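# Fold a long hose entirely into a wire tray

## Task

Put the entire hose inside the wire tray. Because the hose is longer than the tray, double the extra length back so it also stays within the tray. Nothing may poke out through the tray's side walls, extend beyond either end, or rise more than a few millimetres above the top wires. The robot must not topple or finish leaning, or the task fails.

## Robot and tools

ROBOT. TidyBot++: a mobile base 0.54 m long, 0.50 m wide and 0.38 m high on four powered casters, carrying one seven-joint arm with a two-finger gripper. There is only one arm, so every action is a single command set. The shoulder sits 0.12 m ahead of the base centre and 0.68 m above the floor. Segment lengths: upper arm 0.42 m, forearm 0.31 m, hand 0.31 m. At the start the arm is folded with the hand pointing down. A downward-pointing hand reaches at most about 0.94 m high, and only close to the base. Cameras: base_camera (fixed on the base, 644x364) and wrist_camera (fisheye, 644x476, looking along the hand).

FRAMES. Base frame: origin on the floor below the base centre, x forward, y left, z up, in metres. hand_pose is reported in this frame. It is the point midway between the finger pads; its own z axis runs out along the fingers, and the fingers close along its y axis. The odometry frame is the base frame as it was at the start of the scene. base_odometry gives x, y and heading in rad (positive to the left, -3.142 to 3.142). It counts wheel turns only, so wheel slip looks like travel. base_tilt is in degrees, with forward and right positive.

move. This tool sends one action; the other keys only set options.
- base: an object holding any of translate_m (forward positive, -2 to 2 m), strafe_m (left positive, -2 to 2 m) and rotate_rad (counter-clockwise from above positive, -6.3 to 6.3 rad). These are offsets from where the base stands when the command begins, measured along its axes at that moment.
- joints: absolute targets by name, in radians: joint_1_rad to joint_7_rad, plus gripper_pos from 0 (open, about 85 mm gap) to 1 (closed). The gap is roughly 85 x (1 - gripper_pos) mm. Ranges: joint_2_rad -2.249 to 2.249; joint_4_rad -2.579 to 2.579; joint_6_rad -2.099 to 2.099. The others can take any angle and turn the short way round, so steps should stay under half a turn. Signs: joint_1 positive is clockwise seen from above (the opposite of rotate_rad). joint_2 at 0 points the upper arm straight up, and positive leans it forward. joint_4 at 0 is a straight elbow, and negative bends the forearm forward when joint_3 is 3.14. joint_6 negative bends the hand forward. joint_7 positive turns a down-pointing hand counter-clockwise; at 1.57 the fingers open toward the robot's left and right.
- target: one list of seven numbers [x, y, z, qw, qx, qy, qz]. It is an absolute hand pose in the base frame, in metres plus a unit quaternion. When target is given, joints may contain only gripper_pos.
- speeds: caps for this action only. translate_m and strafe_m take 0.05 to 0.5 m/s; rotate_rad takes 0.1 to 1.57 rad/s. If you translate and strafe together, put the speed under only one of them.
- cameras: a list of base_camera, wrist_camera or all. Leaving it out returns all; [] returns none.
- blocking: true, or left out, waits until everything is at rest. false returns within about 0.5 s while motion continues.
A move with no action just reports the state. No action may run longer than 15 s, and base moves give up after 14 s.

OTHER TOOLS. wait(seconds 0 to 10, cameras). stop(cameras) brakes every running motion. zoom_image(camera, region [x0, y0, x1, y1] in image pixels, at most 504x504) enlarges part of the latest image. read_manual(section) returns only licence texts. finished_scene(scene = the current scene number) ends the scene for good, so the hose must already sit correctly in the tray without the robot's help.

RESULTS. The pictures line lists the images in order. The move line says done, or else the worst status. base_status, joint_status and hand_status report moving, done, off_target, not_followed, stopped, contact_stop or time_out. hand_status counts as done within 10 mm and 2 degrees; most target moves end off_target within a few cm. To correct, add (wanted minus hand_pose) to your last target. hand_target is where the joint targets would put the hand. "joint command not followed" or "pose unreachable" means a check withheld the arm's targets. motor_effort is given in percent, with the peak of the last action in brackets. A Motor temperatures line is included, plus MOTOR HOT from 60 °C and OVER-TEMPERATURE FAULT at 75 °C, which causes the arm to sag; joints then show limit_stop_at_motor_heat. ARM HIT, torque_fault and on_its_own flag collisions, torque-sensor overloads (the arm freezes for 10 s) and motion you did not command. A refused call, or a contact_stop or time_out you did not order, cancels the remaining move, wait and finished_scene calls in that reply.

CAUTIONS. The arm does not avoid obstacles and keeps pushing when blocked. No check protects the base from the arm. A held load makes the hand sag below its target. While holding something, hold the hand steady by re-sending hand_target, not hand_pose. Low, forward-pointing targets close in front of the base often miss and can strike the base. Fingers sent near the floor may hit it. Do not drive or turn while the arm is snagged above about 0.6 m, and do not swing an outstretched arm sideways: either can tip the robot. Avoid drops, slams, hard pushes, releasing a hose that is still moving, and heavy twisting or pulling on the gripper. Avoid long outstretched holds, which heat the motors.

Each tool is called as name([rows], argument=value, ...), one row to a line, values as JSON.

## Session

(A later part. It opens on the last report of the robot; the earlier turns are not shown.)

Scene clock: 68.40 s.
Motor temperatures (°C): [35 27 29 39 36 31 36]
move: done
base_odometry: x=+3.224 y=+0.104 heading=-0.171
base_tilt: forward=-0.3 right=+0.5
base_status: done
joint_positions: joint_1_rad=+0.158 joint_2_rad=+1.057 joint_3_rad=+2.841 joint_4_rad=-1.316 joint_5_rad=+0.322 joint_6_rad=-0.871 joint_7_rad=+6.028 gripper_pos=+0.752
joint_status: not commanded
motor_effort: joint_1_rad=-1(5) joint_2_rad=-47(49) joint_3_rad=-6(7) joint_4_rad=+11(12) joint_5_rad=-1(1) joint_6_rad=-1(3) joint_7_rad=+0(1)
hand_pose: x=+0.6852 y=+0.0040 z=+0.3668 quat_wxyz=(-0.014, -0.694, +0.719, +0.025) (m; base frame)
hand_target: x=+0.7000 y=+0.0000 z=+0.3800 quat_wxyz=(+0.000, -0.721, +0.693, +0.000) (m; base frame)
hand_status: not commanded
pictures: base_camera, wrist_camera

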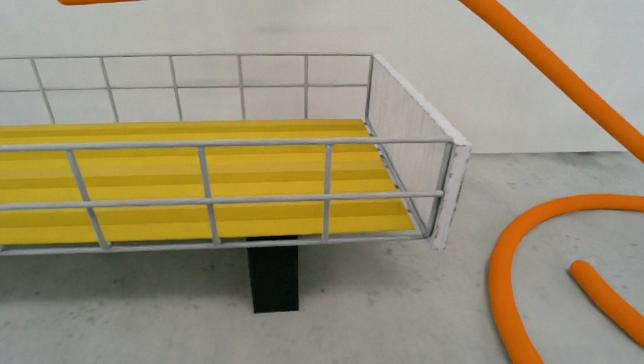

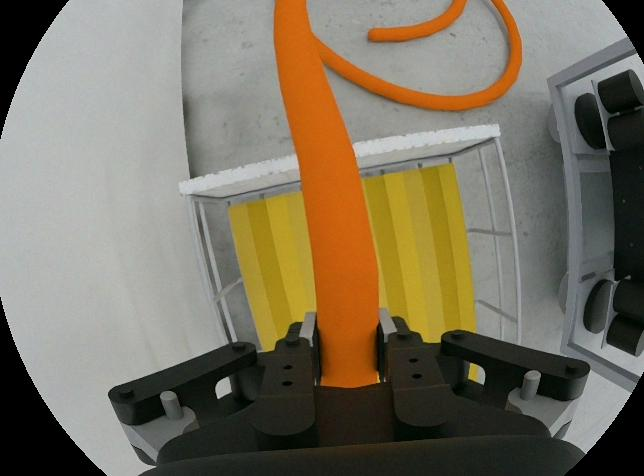

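move(base={"strafe_m": 0.9}, speeds={"strafe_m": 0.3})

Scene clock: 72.60 s.
Motor temperatures (°C): [35 27 29 39 36 31 36]
move: done
base_odometry: x=+3.377 y=+0.991 heading=-0.171
base_tilt: forward=-0.4 right=+0.5
base_status: done
joint_positions: joint_1_rad=+0.160 joint_2_rad=+1.057 joint_3_rad=+2.844 joint_4_rad=-1.316 joint_5_rad=+0.327 joint_6_rad=-0.871 joint_7_rad=+6.030 gripper_pos=+0.752
joint_status: not commanded
motor_effort: joint_1_rad=-3(5) joint_2_rad=-47(50) joint_3_rad=-8(9) joint_4_rad=+10(12) joint_5_rad=-3(3) joint_6_rad=-1(2) joint_7_rad=+0(2)
hand_pose: x=+0.6856 y=-0.0001 z=+0.3669 quat_wxyz=(-0.016, -0.695, +0.719, +0.022) (m; base frame)
hand_target: x=+0.7000 y=+0.0000 z=+0.3800 quat_wxyz=(+0.000, -0.721, +0.693, +0.000) (m; base frame)
hand_status: not commanded
pictures: base_camera, wrist_camera

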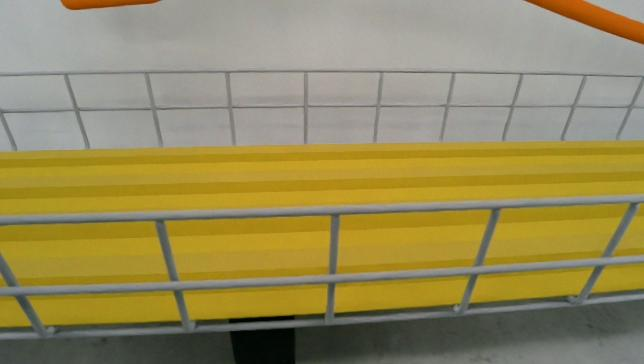

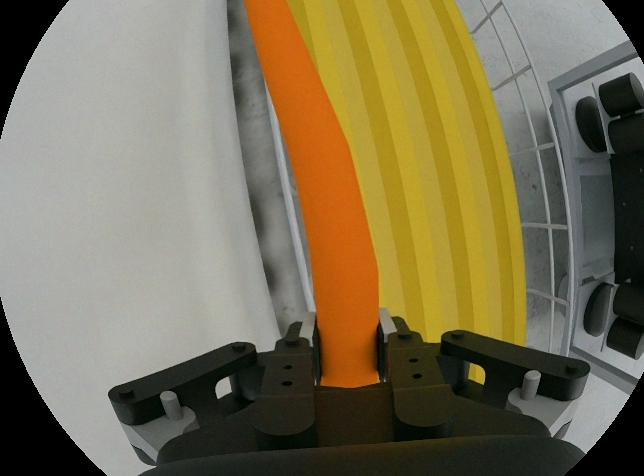

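move(base={"rotate_rad": 0.09, "translate_m": -0.09, "strafe_m": 0.1}, cameras=[])

move(base={"strafe_m": 0.5}, speeds={"strafe_m": 0.3})

Scene clock: 74.27 s.
Motor temperatures (°C): [35 27 29 39 36 31 36]
move: done
base_odometry: x=+3.306 y=+1.105 heading=-0.080
base_tilt: forward=-0.4 right=+0.6
base_status: done
joint_positions: joint_1_rad=+0.169 joint_2_rad=+1.055 joint_3_rad=+2.853 joint_4_rad=-1.318 joint_5_rad=+0.338 joint_6_rad=-0.871 joint_7_rad=+6.031 gripper_pos=+0.752
joint_status: not commanded
motor_effort: joint_1_rad=-2(11) joint_2_rad=-47(48) joint_3_rad=-8(12) joint_4_rad=+11(13) joint_5_rad=-3(5) joint_6_rad=-1(1) joint_7_rad=+0(2)
hand_pose: x=+0.6851 y=-0.0127 z=+0.3666 quat_wxyz=(-0.021, -0.693, +0.721, +0.017) (m; base frame)
hand_target: x=+0.7000 y=+0.0000 z=+0.3800 quat_wxyz=(+0.000, -0.721, +0.693, +0.000) (m; base frame)
hand_status: not commanded
pictures: none
No camera images: "cameras" was empty.

Scene clock: 76.90 s.
Motor temperatures (°C): [35 27 28 39 36 31 36]
move: done
base_odometry: x=+3.346 y=+1.604 heading=-0.080
base_tilt: forward=-0.4 right=+0.5
base_status: done
joint_positions: joint_1_rad=+0.173 joint_2_rad=+1.054 joint_3_rad=+2.856 joint_4_rad=-1.318 joint_5_rad=+0.339 joint_6_rad=-0.871 joint_7_rad=+6.031 gripper_pos=+0.752
joint_status: not commanded
motor_effort: joint_1_rad=-4(7) joint_2_rad=-48(49) joint_3_rad=-8(11) joint_4_rad=+12(13) joint_5_rad=-3(4) joint_6_rad=+0(1) joint_7_rad=-1(1)
hand_pose: x=+0.6852 y=-0.0166 z=+0.3668 quat_wxyz=(-0.022, -0.691, +0.722, +0.015) (m; base frame)
hand_target: x=+0.7000 y=+0.0000 z=+0.3800 quat_wxyz=(+0.000, -0.721, +0.693, +0.000) (m; base frame)
hand_status: not commanded
pictures: base_camera, wrist_camera

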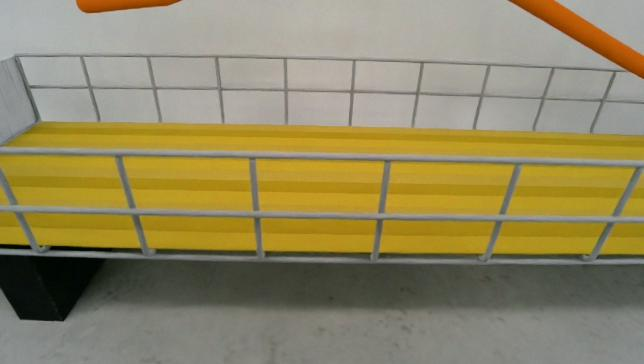

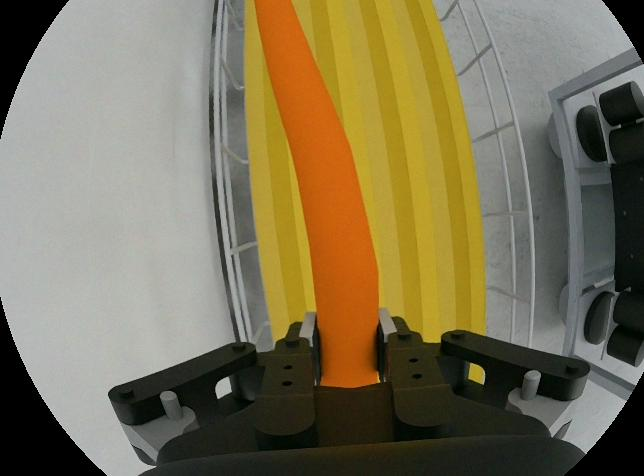

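move(base={"strafe_m": 0.19, "rotate_rad": -0.03}, target=[0.70, 0.0, 0.22, 0, -0.707, 0.707, 0])

Scene clock: 79.33 s.
Motor temperatures (°C): [35 27 28 39 36 31 36]
move: off_target
base_odometry: x=+3.361 y=+1.793 heading=-0.111
base_tilt: forward=-0.4 right=+0.5
base_status: done
joint_positions: joint_1_rad=-0.116 joint_2_rad=+1.306 joint_3_rad=+3.436 joint_4_rad=-1.279 joint_5_rad=-0.434 joint_6_rad=-0.690 joint_7_rad=+6.570 gripper_pos=+0.752
joint_status: not commanded
motor_effort: joint_1_rad=-2(9) joint_2_rad=-48(50) joint_3_rad=+1(9) joint_4_rad=+8(12) joint_5_rad=-2(7) joint_6_rad=-1(2) joint_7_rad=-1(2)
hand_pose: x=+0.6726 y=-0.0246 z=+0.2232 quat_wxyz=(-0.031, -0.692, +0.721, +0.020) (m; base frame)
hand_target: x=+0.7000 y=+0.0000 z=+0.2200 quat_wxyz=(+0.000, -0.707, +0.707, +0.000) (m; base frame)
hand_status: off_target (0.037 m and 4.8 deg from the pose sent, 0.148 m and 4.0 deg at the start)
pictures: base_camera, wrist_camera

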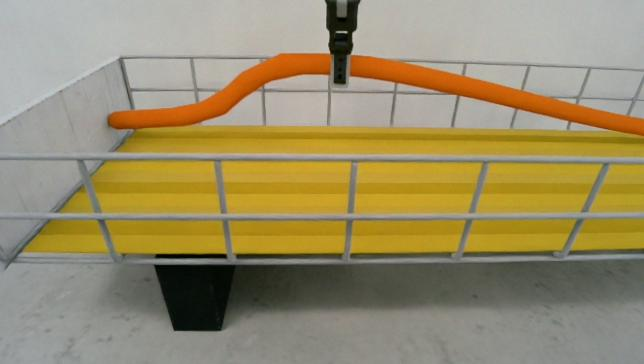

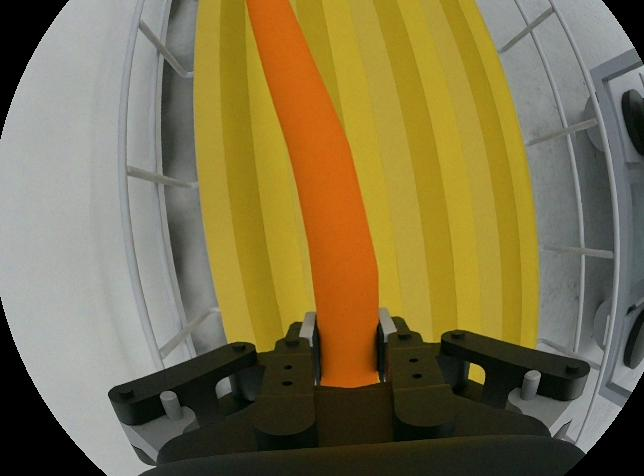

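move(target=[0.765, 0.02, 0.135, 0, -0.707, 0.707, 0])

Scene clock: 81.27 s.
Motor temperatures (°C): [35 27 28 39 36 31 36]
move: off_target
base_odometry: x=+3.361 y=+1.793 heading=-0.111
base_tilt: forward=-0.4 right=+0.5
base_status: not commanded
joint_positions: joint_1_rad=-0.092 joint_2_rad=+1.494 joint_3_rad=+3.446 joint_4_rad=-0.828 joint_5_rad=-0.330 joint_6_rad=-0.948 joint_7_rad=+6.471 gripper_pos=+0.757
joint_status: not commanded
motor_effort: joint_1_rad=-9(10) joint_2_rad=-33(49) joint_3_rad=-6(6) joint_4_rad=+23(23) joint_5_rad=-9(9) joint_6_rad=+22(22) joint_7_rad=-1(2)
hand_pose: x=+0.7431 y=-0.0218 z=+0.1969 quat_wxyz=(-0.047, -0.717, +0.695, +0.018) (m; base frame)
hand_target: x=+0.7650 y=+0.0200 z=+0.1350 quat_wxyz=(+0.000, -0.707, +0.707, +0.000) (m; base frame)
hand_status: off_target (0.078 m and 6.0 deg from the pose sent, 0.135 m and 4.8 deg at the start)
pictures: base_camera, wrist_camera

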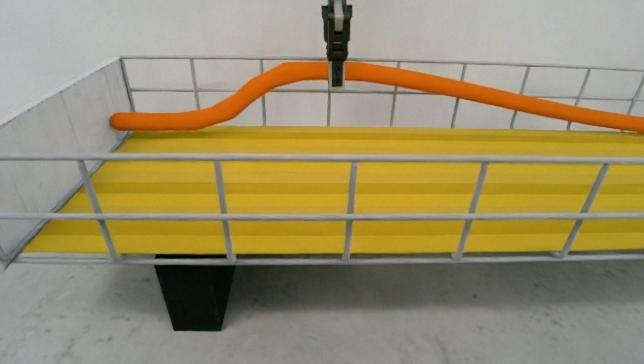

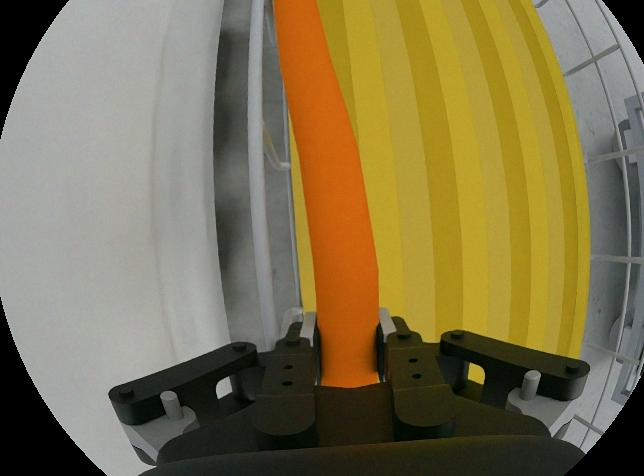

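move(target=[0.715, 0.02, 0.20, 0, -0.707, 0.707, 0], cameras=[])

move(target=[0.72, 0.02, 0.14, 0, -0.707, 0.707, 0])

Scene clock: 83.47 s.
Motor temperatures (°C): [35 27 28 39 36 31 36]
move: off_target
base_odometry: x=+3.361 y=+1.793 heading=-0.111
base_tilt: forward=-0.3 right=+0.5
base_status: not commanded
joint_positions: joint_1_rad=-0.119 joint_2_rad=+1.406 joint_3_rad=+3.446 joint_4_rad=-1.143 joint_5_rad=-0.401 joint_6_rad=-0.713 joint_7_rad=+6.503 gripper_pos=+0.757
joint_status: not commanded
motor_effort: joint_1_rad=-5(10) joint_2_rad=-49(51) joint_3_rad=-1(6) joint_4_rad=+10(23) joint_5_rad=-3(9) joint_6_rad=-2(23) joint_7_rad=+0(2)
hand_pose: x=+0.6936 y=-0.0286 z=+0.1893 quat_wxyz=(-0.040, -0.692, +0.721, +0.006) (m; base frame)
hand_target: x=+0.7150 y=+0.0200 z=+0.2000 quat_wxyz=(+0.000, -0.707, +0.707, +0.000) (m; base frame)
hand_status: off_target (0.054 m and 5.2 deg from the pose sent, 0.050 m and 6.0 deg at the start)
pictures: none
No camera images: "cameras" was empty.

Scene clock: 84.50 s.
Motor temperatures (°C): [35 27 28 39 35 31 36]
move: off_target
base_odometry: x=+3.361 y=+1.793 heading=-0.111
base_tilt: forward=-0.3 right=+0.5
base_status: not commanded
joint_positions: joint_1_rad=-0.119 joint_2_rad=+1.496 joint_3_rad=+3.461 joint_4_rad=-1.052 joint_5_rad=-0.401 joint_6_rad=-0.697 joint_7_rad=+6.503 gripper_pos=+0.757
joint_status: not commanded
motor_effort: joint_1_rad=-10(10) joint_2_rad=-47(49) joint_3_rad=-5(6) joint_4_rad=+8(10) joint_5_rad=-6(6) joint_6_rad=-2(2) joint_7_rad=-1(2)
hand_pose: x=+0.7041 y=-0.0352 z=+0.1523 quat_wxyz=(-0.042, -0.701, +0.712, -0.007) (m; base frame)
hand_target: x=+0.7200 y=+0.0200 z=+0.1400 quat_wxyz=(+0.000, -0.707, +0.707, +0.000) (m; base frame)
hand_status: off_target (0.059 m and 5.0 deg from the pose sent, 0.074 m and 5.2 deg at the start)
pictures: base_camera, wrist_camera

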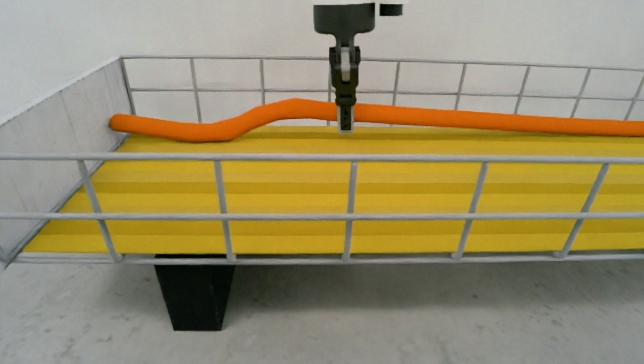

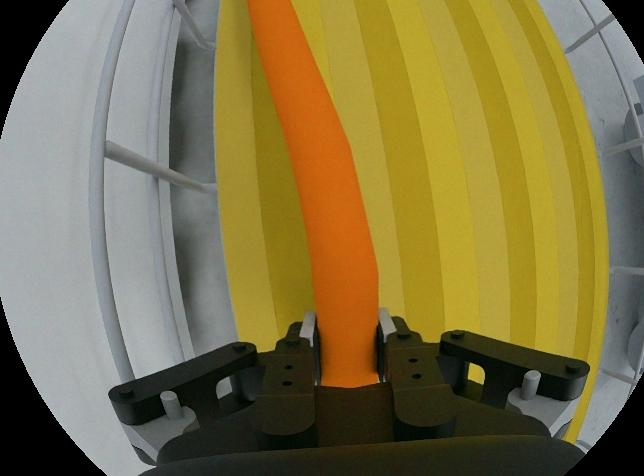

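move(joints={"gripper_pos": 0.35}, cameras=["base_camera"])

move(target=[0.66, 0.0, 0.40, 0, -0.707, 0.707, 0])

Scene clock: 85.70 s.
Motor temperatures (°C): [35 27 28 39 35 31 36]
move: done
base_odometry: x=+3.361 y=+1.793 heading=-0.111
base_tilt: forward=-0.3 right=+0.5
base_status: not commanded
joint_positions: joint_1_rad=-0.141 joint_2_rad=+1.511 joint_3_rad=+3.432 joint_4_rad=-1.052 joint_5_rad=-0.430 joint_6_rad=-0.698 joint_7_rad=+6.503 gripper_pos=+0.350
joint_status: all done
motor_effort: joint_1_rad=-1(10) joint_2_rad=-49(52) joint_3_rad=+2(6) joint_4_rad=+10(16) joint_5_rad=+0(5) joint_6_rad=+1(6) joint_7_rad=+0(1)
hand_pose: x=+0.6955 y=-0.0018 z=+0.1412 quat_wxyz=(-0.032, -0.702, +0.712, +0.013) (m; base frame)
hand_target: x=+0.7200 y=+0.0200 z=+0.1400 quat_wxyz=(+0.000, -0.707, +0.707, +0.000) (m; base frame)
hand_status: not commanded
pictures: base_camera

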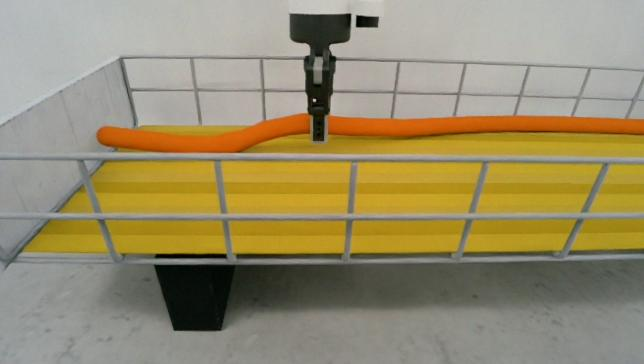

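Scene clock: 87.53 s.
Motor temperatures (°C): [35 27 28 39 35 31 36]
move: off_target
base_odometry: x=+3.361 y=+1.793 heading=-0.111
base_tilt: forward=-0.4 right=+0.5
base_status: not commanded
joint_positions: joint_1_rad=-0.177 joint_2_rad=+0.933 joint_3_rad=+3.485 joint_4_rad=-1.495 joint_5_rad=-0.430 joint_6_rad=-0.730 joint_7_rad=+6.540 gripper_pos=+0.350
joint_status: not commanded
motor_effort: joint_1_rad=+0(2) joint_2_rad=-42(52) joint_3_rad=+3(3) joint_4_rad=+11(12) joint_5_rad=+0(1) joint_6_rad=+1(1) joint_7_rad=+1(1)
hand_pose: x=+0.6828 y=-0.0070 z=+0.3953 quat_wxyz=(+0.024, -0.675, +0.737, -0.017) (m; base frame)
hand_target: x=+0.6600 y=+0.0000 z=+0.4000 quat_wxyz=(+0.000, -0.707, +0.707, +0.000) (m; base frame)
hand_status: off_target (0.024 m and 6.1 deg from the pose sent, 0.261 m and 4.1 deg at the start)
pictures: base_camera, wrist_camera

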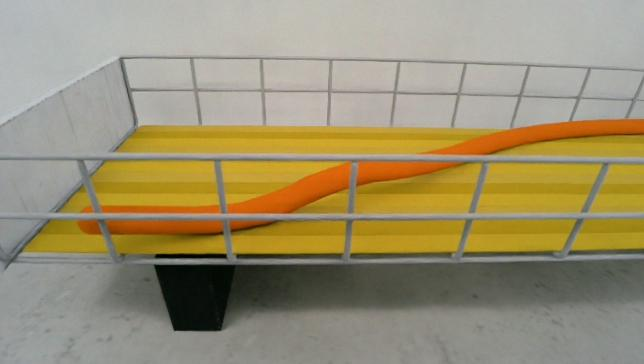

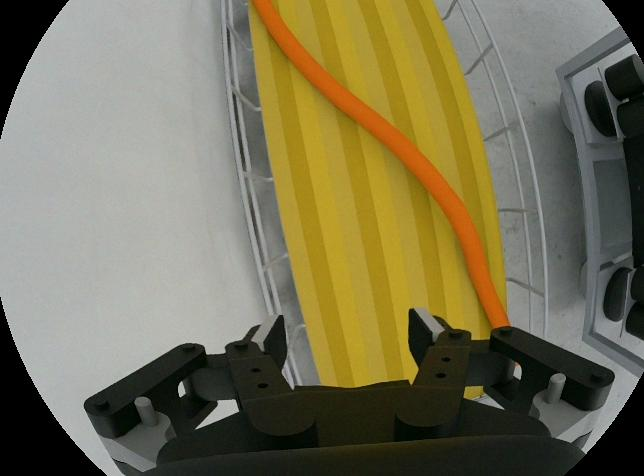

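move(base={"strafe_m": -1.35, "translate_m": -0.1})

Scene clock: 91.77 s.
Motor temperatures (°C): [34 27 28 39 35 31 36]
move: done
base_odometry: x=+3.112 y=+0.462 heading=-0.111
base_tilt: forward=-0.4 right=+0.5
base_status: done
joint_positions: joint_1_rad=-0.195 joint_2_rad=+0.930 joint_3_rad=+3.493 joint_4_rad=-1.496 joint_5_rad=-0.430 joint_6_rad=-0.732 joint_7_rad=+6.541 gripper_pos=+0.350
joint_status: not commanded
motor_effort: joint_1_rad=+1(4) joint_2_rad=-42(43) joint_3_rad=+3(5) joint_4_rad=+12(12) joint_5_rad=+0(1) joint_6_rad=+1(1) joint_7_rad=+2(2)
hand_pose: x=+0.6830 y=-0.0010 z=+0.3974 quat_wxyz=(+0.022, -0.680, +0.733, -0.019) (m; base frame)
hand_target: x=+0.6600 y=+0.0000 z=+0.4000 quat_wxyz=(+0.000, -0.707, +0.707, +0.000) (m; base frame)
hand_status: not commanded
pictures: base_camera, wrist_camera

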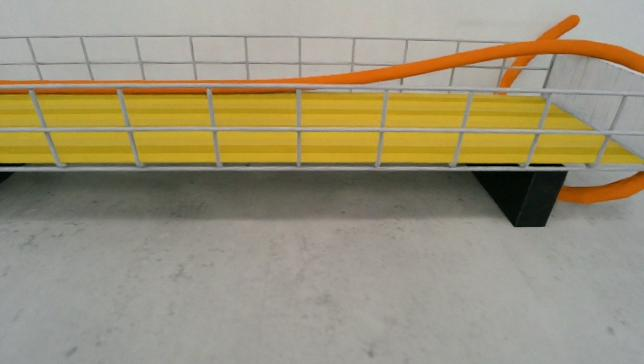

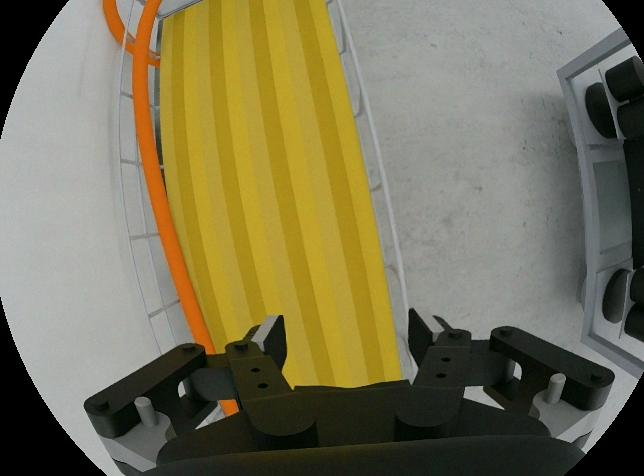

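move(base={"strafe_m": -0.45})

zoom_image(camera="base_camera", region=[220, 0, 644, 260])

Scene clock: 94.20 s.
Motor temperatures (°C): [34 27 28 39 35 31 36]
move: done
base_odometry: x=+3.062 y=+0.015 heading=-0.111
base_tilt: forward=-0.3 right=+0.5
base_status: done
joint_positions: joint_1_rad=-0.196 joint_2_rad=+0.930 joint_3_rad=+3.498 joint_4_rad=-1.496 joint_5_rad=-0.430 joint_6_rad=-0.732 joint_7_rad=+6.541 gripper_pos=+0.350
joint_status: not commanded
motor_effort: joint_1_rad=-1(5) joint_2_rad=-42(43) joint_3_rad=+3(5) joint_4_rad=+11(12) joint_5_rad=+0(1) joint_6_rad=+1(1) joint_7_rad=+0(1)
hand_pose: x=+0.6832 y=-0.0035 z=+0.3978 quat_wxyz=(+0.021, -0.679, +0.733, -0.021) (m; base frame)
hand_target: x=+0.6600 y=+0.0000 z=+0.4000 quat_wxyz=(+0.000, -0.707, +0.707, +0.000) (m; base frame)
hand_status: not commanded
pictures: base_camera, wrist_camera

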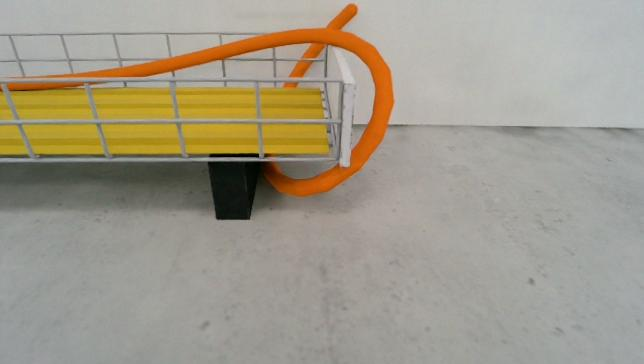

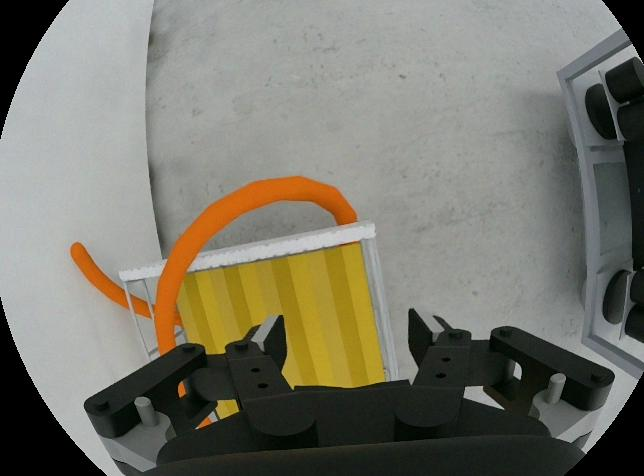

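Scaled by 1.189.

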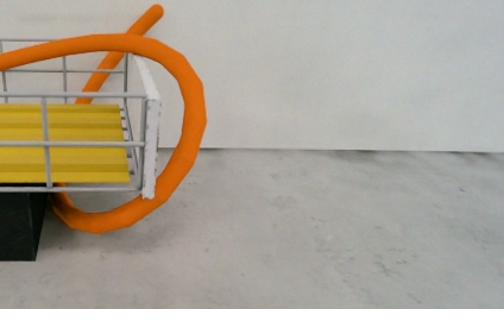

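zoom_image(camera="wrist_camera", region=[50, 160, 410, 440])

zoom_image(camera="base_camera", region=[200, 0, 420, 220])

Scaled by 1.400.

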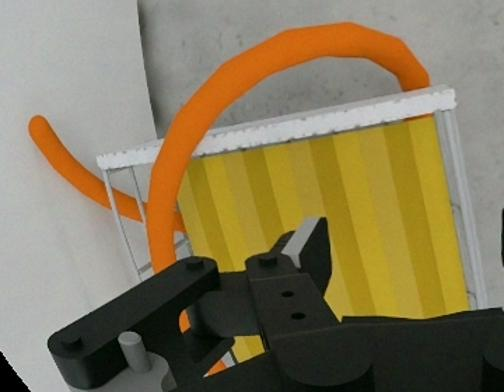

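Scaled by 2.291.

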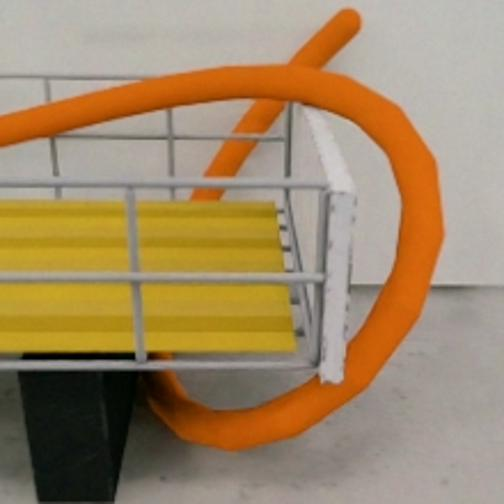

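move()

Scene clock: 95.17 s.
Motor temperatures (°C): [34 27 28 39 35 31 36]
base_odometry: x=+3.062 y=+0.015 heading=-0.111
base_tilt: forward=-0.4 right=+0.6
base_status: done
joint_positions: joint_1_rad=-0.196 joint_2_rad=+0.930 joint_3_rad=+3.498 joint_4_rad=-1.496 joint_5_rad=-0.430 joint_6_rad=-0.732 joint_7_rad=+6.541 gripper_pos=+0.350
joint_status: not commanded
motor_effort: joint_1_rad=+0(5) joint_2_rad=-42(43) joint_3_rad=+3(5) joint_4_rad=+11(12) joint_5_rad=+0(1) joint_6_rad=+1(1) joint_7_rad=+0(1)
hand_pose: x=+0.6832 y=-0.0035 z=+0.3978 quat_wxyz=(+0.021, -0.679, +0.733, -0.021) (m; base frame)
hand_target: x=+0.6600 y=+0.0000 z=+0.4000 quat_wxyz=(+0.000, -0.707, +0.707, +0.000) (m; base frame)
hand_status: not commanded
pictures: base_camera, wrist_camera

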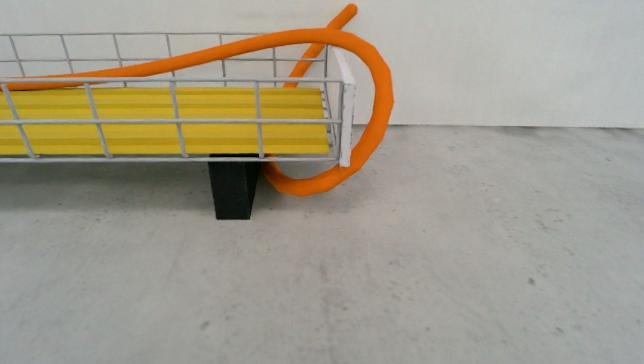

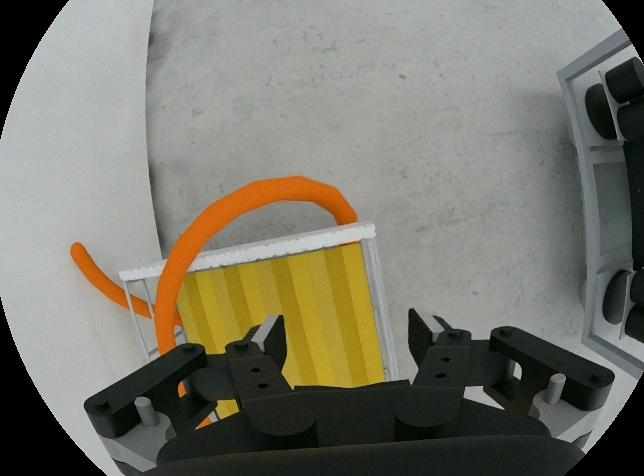

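move(base={"translate_m": 0.12}, target=[0.65, -0.12, 0.38, 0, 1, 0, 0], joints={"gripper_pos": 0.1})

Scene clock: 98.47 s.
Motor temperatures (°C): [34 27 28 38 35 31 36]
move: off_target
base_odometry: x=+3.182 y=+0.001 heading=-0.112
base_tilt: forward=-0.3 right=+0.5
base_status: done
joint_positions: joint_1_rad=+0.208 joint_2_rad=+0.929 joint_3_rad=+3.151 joint_4_rad=-1.498 joint_5_rad=-0.043 joint_6_rad=-0.732 joint_7_rad=+8.015 gripper_pos=+0.100
joint_status: all done
motor_effort: joint_1_rad=+0(2) joint_2_rad=-42(44) joint_3_rad=-1(4) joint_4_rad=+10(12) joint_5_rad=+0(1) joint_6_rad=+0(1) joint_7_rad=+1(1)
hand_pose: x=+0.6462 y=-0.1059 z=+0.3850 quat_wxyz=(+0.012, -0.999, +0.043, +0.007) (m; base frame)
hand_target: x=+0.6500 y=-0.1200 z=+0.3800 quat_wxyz=(+0.000, -1.000, +0.000, +0.000) (m; base frame)
hand_status: off_target (0.015 m and 5.1 deg from the pose sent, 0.122 m and 94.5 deg at the start)
pictures: base_camera, wrist_camera

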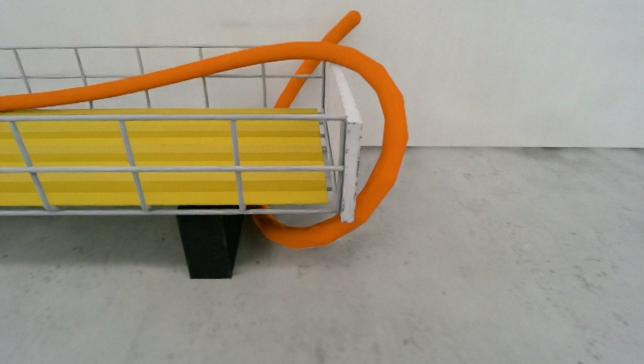

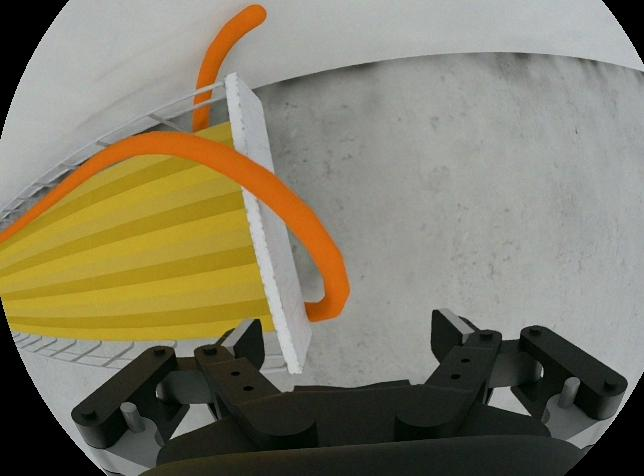

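move(target=[0.66, -0.135, 0.24, 0, 1, 0.04, 0], joints={"gripper_pos": 0.4}, cameras=["wrist_camera", "base_camera"])

Scene clock: 100.63 s.
Motor temperatures (°C): [34 27 28 38 35 31 36]
move: off_target
base_odometry: x=+3.182 y=+0.001 heading=-0.112
base_tilt: forward=-0.3 right=+0.5
base_status: not commanded
joint_positions: joint_1_rad=+0.240 joint_2_rad=+1.228 joint_3_rad=+3.124 joint_4_rad=-1.393 joint_5_rad=+0.011 joint_6_rad=-0.594 joint_7_rad=+8.079 gripper_pos=+0.400
joint_status: all done
motor_effort: joint_1_rad=+0(2) joint_2_rad=-45(48) joint_3_rad=-2(2) joint_4_rad=+8(11) joint_5_rad=+0(1) joint_6_rad=+0(1) joint_7_rad=+1(1)
hand_pose: x=+0.6357 y=-0.1162 z=+0.2402 quat_wxyz=(+0.014, -0.999, -0.001, +0.035) (m; base frame)
hand_target: x=+0.6600 y=-0.1350 z=+0.2400 quat_wxyz=(+0.000, -0.999, -0.040, +0.000) (m; base frame)
hand_status: off_target (0.031 m and 6.2 deg from the pose sent, 0.148 m and 9.6 deg at the start)
pictures: base_camera, wrist_camera

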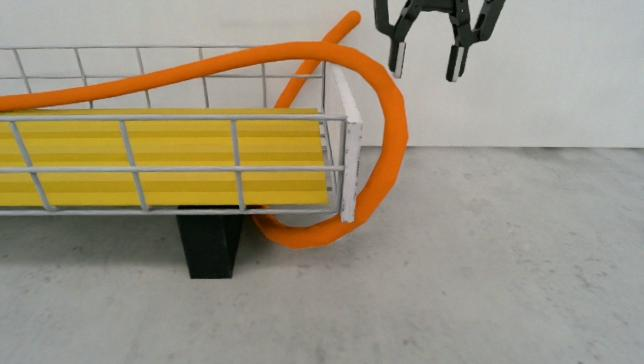

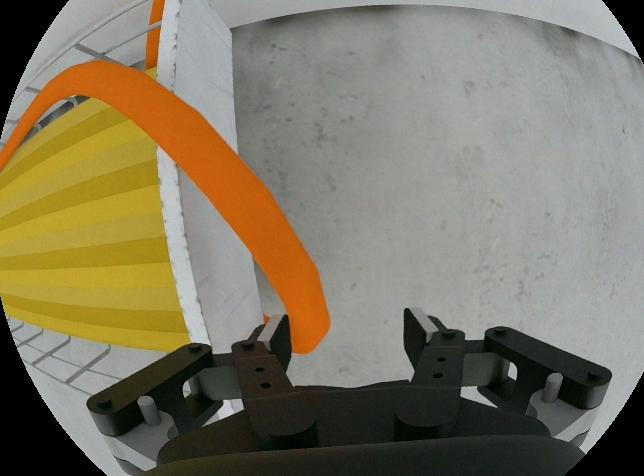

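move(target=[0.672, -0.109, 0.185, 0, 1, 0.04, 0], joints={"gripper_pos": 0.5}, cameras=["wrist_camera", "base_camera"])

Scene clock: 101.90 s.
Motor temperatures (°C): [34 27 28 38 35 31 36]
move: off_target
base_odometry: x=+3.181 y=+0.001 heading=-0.112
base_tilt: forward=-0.4 right=+0.5
base_status: not commanded
joint_positions: joint_1_rad=+0.239 joint_2_rad=+1.320 joint_3_rad=+3.124 joint_4_rad=-1.296 joint_5_rad=+0.015 joint_6_rad=-0.567 joint_7_rad=+8.079 gripper_pos=+0.500
joint_status: all done
motor_effort: joint_1_rad=-3(4) joint_2_rad=-42(45) joint_3_rad=-5(5) joint_4_rad=+7(9) joint_5_rad=-2(2) joint_6_rad=+1(1) joint_7_rad=+0(1)
hand_pose: x=+0.6578 y=-0.1216 z=+0.2033 quat_wxyz=(+0.009, -1.000, -0.002, +0.019) (m; base frame)
hand_target: x=+0.6720 y=-0.1090 z=+0.1850 quat_wxyz=(+0.000, -0.999, -0.040, +0.000) (m; base frame)
hand_status: off_target (0.026 m and 5.0 deg from the pose sent, 0.066 m and 6.2 deg at the start)
pictures: base_camera, wrist_camera

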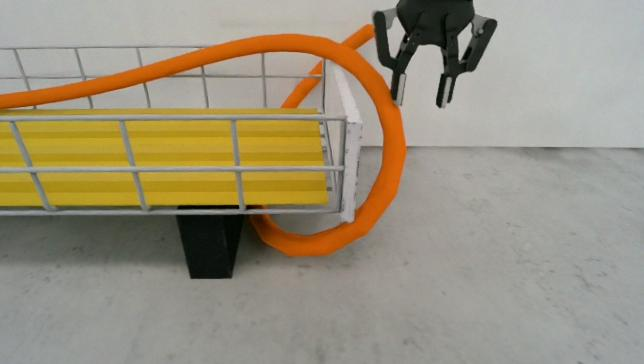

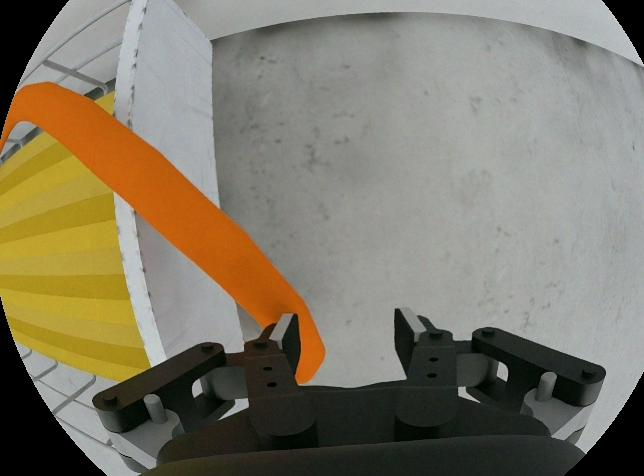

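move(target=[0.66, -0.115, 0.26, 0, 1, 0.04, 0], cameras=["wrist_camera"])

move(target=[0.66, -0.10, 0.26, 0, 1, 0.04, 0], cameras=["wrist_camera"])

Scene clock: 103.40 s.
Motor temperatures (°C): [34 27 28 38 35 31 36]
move: off_target
base_odometry: x=+3.181 y=+0.001 heading=-0.112
base_tilt: forward=-0.3 right=+0.6
base_status: not commanded
joint_positions: joint_1_rad=+0.239 joint_2_rad=+1.192 joint_3_rad=+3.120 joint_4_rad=-1.391 joint_5_rad=+0.015 joint_6_rad=-0.567 joint_7_rad=+8.079 gripper_pos=+0.500
joint_status: not commanded
motor_effort: joint_1_rad=-1(4) joint_2_rad=-45(48) joint_3_rad=-2(5) joint_4_rad=+8(9) joint_5_rad=-1(2) joint_6_rad=+0(1) joint_7_rad=+1(2)
hand_pose: x=+0.6610 y=-0.1199 z=+0.2601 quat_wxyz=(+0.007, -1.000, -0.004, +0.002) (m; base frame)
hand_target: x=+0.6600 y=-0.1150 z=+0.2600 quat_wxyz=(+0.000, -0.999, -0.040, +0.000) (m; base frame)
hand_status: off_target (0.005 m and 4.2 deg from the pose sent, 0.057 m and 5.0 deg at the start)
pictures: wrist_camera

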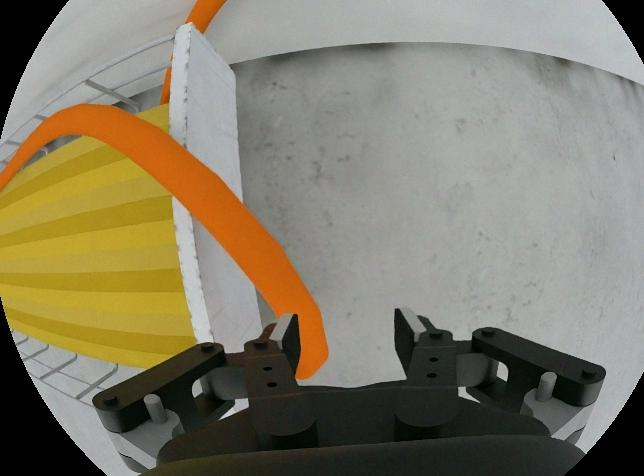

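Scene clock: 104.10 s.
Motor temperatures (°C): [34 28 28 38 35 31 36]
move: off_target
base_odometry: x=+3.181 y=+0.001 heading=-0.112
base_tilt: forward=-0.3 right=+0.6
base_status: not commanded
joint_positions: joint_1_rad=+0.219 joint_2_rad=+1.192 joint_3_rad=+3.119 joint_4_rad=-1.403 joint_5_rad=+0.015 joint_6_rad=-0.567 joint_7_rad=+8.079 gripper_pos=+0.500
joint_status: not commanded
motor_effort: joint_1_rad=+0(3) joint_2_rad=-45(45) joint_3_rad=-2(3) joint_4_rad=+9(9) joint_5_rad=+0(1) joint_6_rad=+0(1) joint_7_rad=+1(1)
hand_pose: x=+0.6566 y=-0.1070 z=+0.2582 quat_wxyz=(+0.009, -1.000, -0.014, +0.008) (m; base frame)
hand_target: x=+0.6600 y=-0.1000 z=+0.2600 quat_wxyz=(+0.000, -0.999, -0.040, +0.000) (m; base frame)
hand_status: off_target (0.008 m and 3.3 deg from the pose sent, 0.020 m and 4.2 deg at the start)
pictures: wrist_camera

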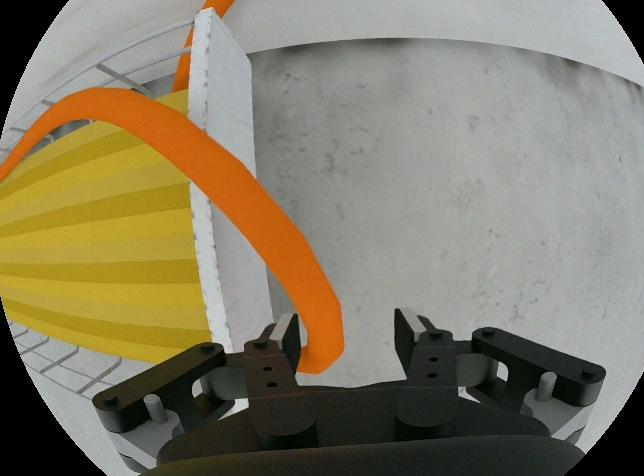

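move(target=[0.66, -0.082, 0.255, 0, 1, 0.04, 0], cameras=["wrist_camera"])

move(target=[0.66, -0.082, 0.19, 0, 1, 0.04, 0], cameras=["wrist_camera", "base_camera"])

Scene clock: 105.07 s.
Motor temperatures (°C): [34 28 28 38 35 31 36]
move: done
base_odometry: x=+3.181 y=+0.001 heading=-0.112
base_tilt: forward=-0.3 right=+0.5
base_status: not commanded
joint_positions: joint_1_rad=+0.184 joint_2_rad=+1.192 joint_3_rad=+3.118 joint_4_rad=-1.410 joint_5_rad=+0.015 joint_6_rad=-0.566 joint_7_rad=+8.079 gripper_pos=+0.500
joint_status: not commanded
motor_effort: joint_1_rad=-1(3) joint_2_rad=-45(45) joint_3_rad=-2(3) joint_4_rad=+9(9) joint_5_rad=+0(1) joint_6_rad=+0(0) joint_7_rad=+1(1)
hand_pose: x=+0.6564 y=-0.0870 z=+0.2571 quat_wxyz=(+0.009, -0.999, -0.031, +0.011) (m; base frame)
hand_target: x=+0.6600 y=-0.0820 z=+0.2550 quat_wxyz=(+0.000, -0.999, -0.040, +0.000) (m; base frame)
hand_status: done (0.007 m and 1.9 deg from the pose sent, 0.025 m and 3.3 deg at the start)
pictures: wrist_camera

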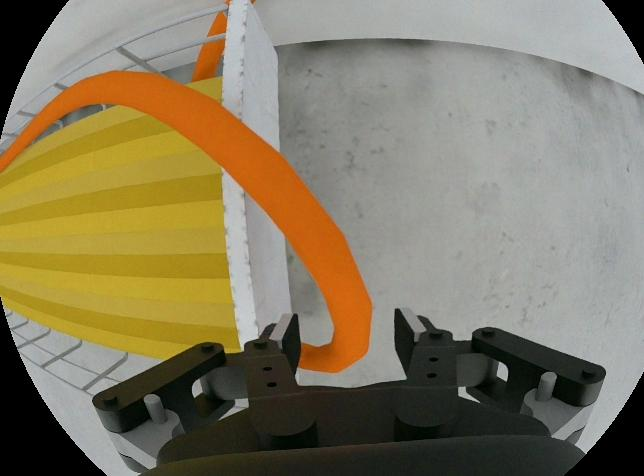

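Scene clock: 106.33 s.
Motor temperatures (°C): [34 28 28 38 35 31 36]
move: off_target
base_odometry: x=+3.181 y=+0.001 heading=-0.112
base_tilt: forward=-0.4 right=+0.5
base_status: not commanded
joint_positions: joint_1_rad=+0.184 joint_2_rad=+1.323 joint_3_rad=+3.118 joint_4_rad=-1.374 joint_5_rad=+0.015 joint_6_rad=-0.513 joint_7_rad=+8.079 gripper_pos=+0.500
joint_status: not commanded
motor_effort: joint_1_rad=+0(2) joint_2_rad=-45(48) joint_3_rad=-2(2) joint_4_rad=+6(9) joint_5_rad=+0(1) joint_6_rad=+0(0) joint_7_rad=+0(1)
hand_pose: x=+0.6341 y=-0.0825 z=+0.1908 quat_wxyz=(+0.015, -0.999, -0.031, +0.032) (m; base frame)
hand_target: x=+0.6600 y=-0.0820 z=+0.1900 quat_wxyz=(+0.000, -0.999, -0.040, +0.000) (m; base frame)
hand_status: off_target (0.026 m and 4.2 deg from the pose sent, 0.067 m and 1.9 deg at the start)
pictures: base_camera, wrist_camera

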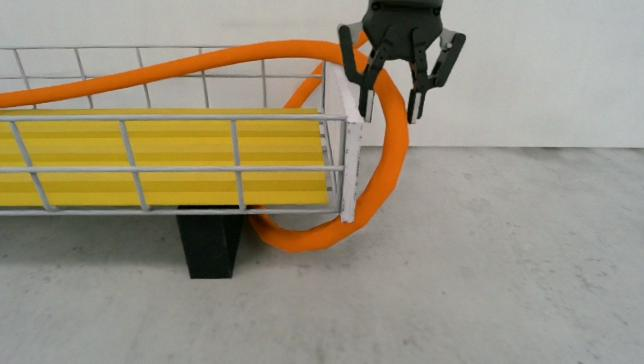

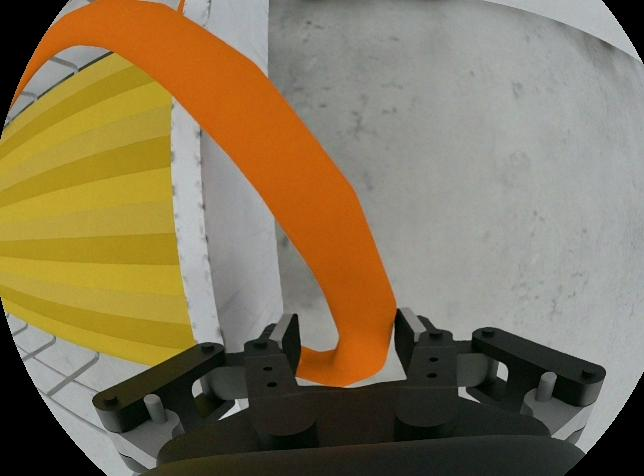

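move(target=[0.675, -0.087, 0.18, 0, 1, 0.04, 0], cameras=[])

move(joints={"gripper_pos": 0.85}, cameras=["wrist_camera", "base_camera"])

Scene clock: 107.30 s.
Motor temperatures (°C): [34 28 28 38 35 31 36]
move: off_target
base_odometry: x=+3.181 y=+0.001 heading=-0.112
base_tilt: forward=-0.3 right=+0.5
base_status: not commanded
joint_positions: joint_1_rad=+0.184 joint_2_rad=+1.344 joint_3_rad=+3.118 joint_4_rad=-1.292 joint_5_rad=+0.015 joint_6_rad=-0.513 joint_7_rad=+8.079 gripper_pos=+0.500
joint_status: not commanded
motor_effort: joint_1_rad=+1(1) joint_2_rad=-46(47) joint_3_rad=-2(2) joint_4_rad=+8(9) joint_5_rad=+0(1) joint_6_rad=+0(1) joint_7_rad=+1(1)
hand_pose: x=+0.6718 y=-0.0895 z=+0.1903 quat_wxyz=(+0.008, -1.000, -0.030, +0.002) (m; base frame)
hand_target: x=+0.6750 y=-0.0870 z=+0.1800 quat_wxyz=(+0.000, -0.999, -0.040, +0.000) (m; base frame)
hand_status: off_target (0.011 m and 1.5 deg from the pose sent, 0.043 m and 4.2 deg at the start)
pictures: none
No camera images: "cameras" was empty.

Scene clock: 108.03 s.
Motor temperatures (°C): [34 28 28 38 35 31 36]
move: off_target
base_odometry: x=+3.181 y=+0.001 heading=-0.112
base_tilt: forward=-0.4 right=+0.5
base_status: not commanded
joint_positions: joint_1_rad=+0.184 joint_2_rad=+1.345 joint_3_rad=+3.119 joint_4_rad=-1.292 joint_5_rad=+0.015 joint_6_rad=-0.513 joint_7_rad=+8.079 gripper_pos=+0.705
joint_status: gripper_pos off_target (ended at +0.705, target +0.850)
motor_effort: joint_1_rad=-1(2) joint_2_rad=-46(46) joint_3_rad=-2(3) joint_4_rad=+8(9) joint_5_rad=+0(1) joint_6_rad=+1(1) joint_7_rad=+0(1)
hand_pose: x=+0.6716 y=-0.0897 z=+0.1901 quat_wxyz=(+0.008, -1.000, -0.030, +0.002) (m; base frame)
hand_target: x=+0.6750 y=-0.0870 z=+0.1800 quat_wxyz=(+0.000, -0.999, -0.040, +0.000) (m; base frame)
hand_status: not commanded
pictures: base_camera, wrist_camera

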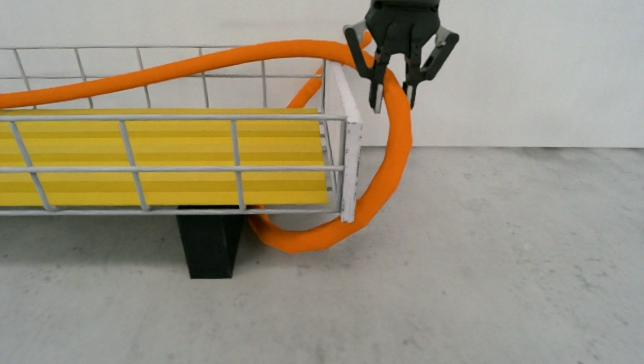

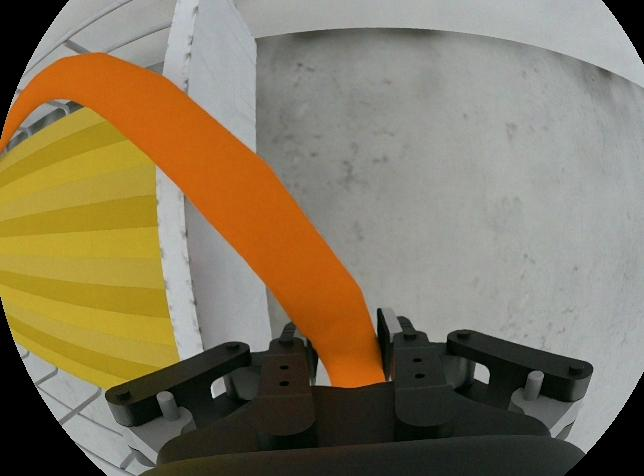

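move(target=[0.62, -0.20, 0.40, 0, 1, 0.04, 0], cameras=["wrist_camera", "base_camera"])

Scene clock: 110.20 s.
Motor temperatures (°C): [34 28 28 38 35 31 35]
move: off_target
base_odometry: x=+3.181 y=+0.001 heading=-0.112
base_tilt: forward=-0.3 right=+0.5
base_status: not commanded
joint_positions: joint_1_rad=+0.379 joint_2_rad=+0.925 joint_3_rad=+3.117 joint_4_rad=-1.502 joint_5_rad=+0.015 joint_6_rad=-0.686 joint_7_rad=+8.229 gripper_pos=+0.705
joint_status: not commanded
motor_effort: joint_1_rad=+0(4) joint_2_rad=-46(53) joint_3_rad=-2(3) joint_4_rad=+13(14) joint_5_rad=-1(1) joint_6_rad=+2(2) joint_7_rad=+0(1)
hand_pose: x=+0.6354 y=-0.1921 z=+0.3867 quat_wxyz=(-0.001, -1.000, -0.011, -0.015) (m; base frame)
hand_target: x=+0.6200 y=-0.2000 z=+0.4000 quat_wxyz=(+0.000, -0.999, -0.040, +0.000) (m; base frame)
hand_status: off_target (0.022 m and 3.7 deg from the pose sent, 0.243 m and 1.5 deg at the start)
pictures: base_camera, wrist_camera

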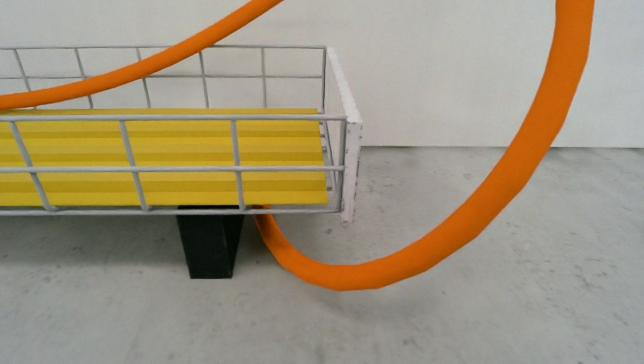

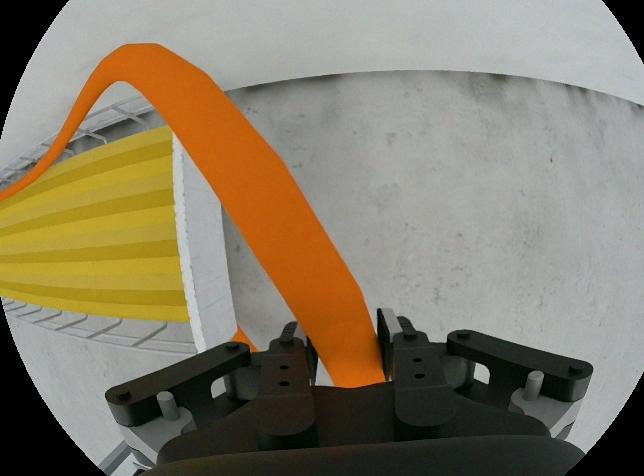

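move(target=[0.60, -0.20, 0.70, 0, 1, 0.04, 0], cameras=["wrist_camera", "base_camera"])

Scene clock: 112.47 s.
Motor temperatures (°C): [34 28 28 38 35 31 35]
move: off_target
base_odometry: x=+3.181 y=+0.001 heading=-0.112
base_tilt: forward=-0.4 right=+0.5
base_status: not commanded
joint_positions: joint_1_rad=+0.379 joint_2_rad=+0.536 joint_3_rad=+3.184 joint_4_rad=-1.200 joint_5_rad=+0.015 joint_6_rad=-1.400 joint_7_rad=+8.291 gripper_pos=+0.714
joint_status: not commanded
motor_effort: joint_1_rad=+1(2) joint_2_rad=-41(51) joint_3_rad=-1(2) joint_4_rad=+19(20) joint_5_rad=-1(1) joint_6_rad=+1(2) joint_7_rad=+1(2)
hand_pose: x=+0.6000 y=-0.2155 z=+0.6803 quat_wxyz=(-0.018, -1.000, -0.012, +0.005) (m; base frame)
hand_target: x=+0.6000 y=-0.2000 z=+0.7000 quat_wxyz=(+0.000, -0.999, -0.040, +0.000) (m; base frame)
hand_status: off_target (0.025 m and 3.8 deg from the pose sent, 0.315 m and 3.7 deg at the start)
pictures: base_camera, wrist_camera

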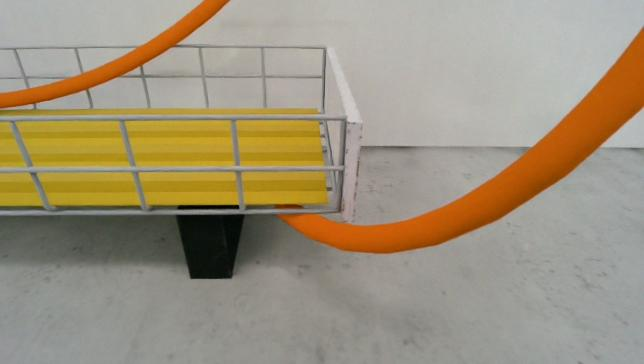

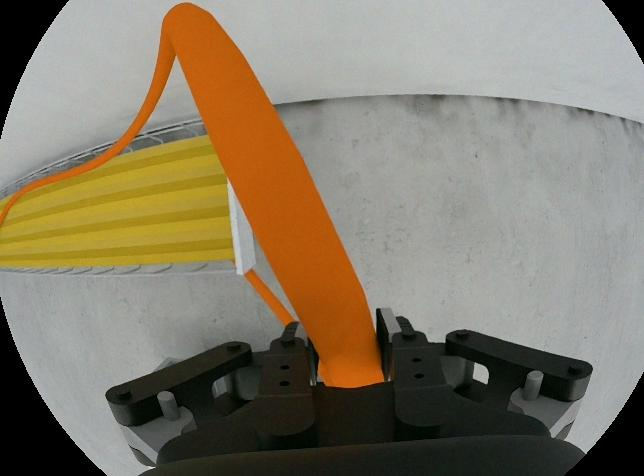

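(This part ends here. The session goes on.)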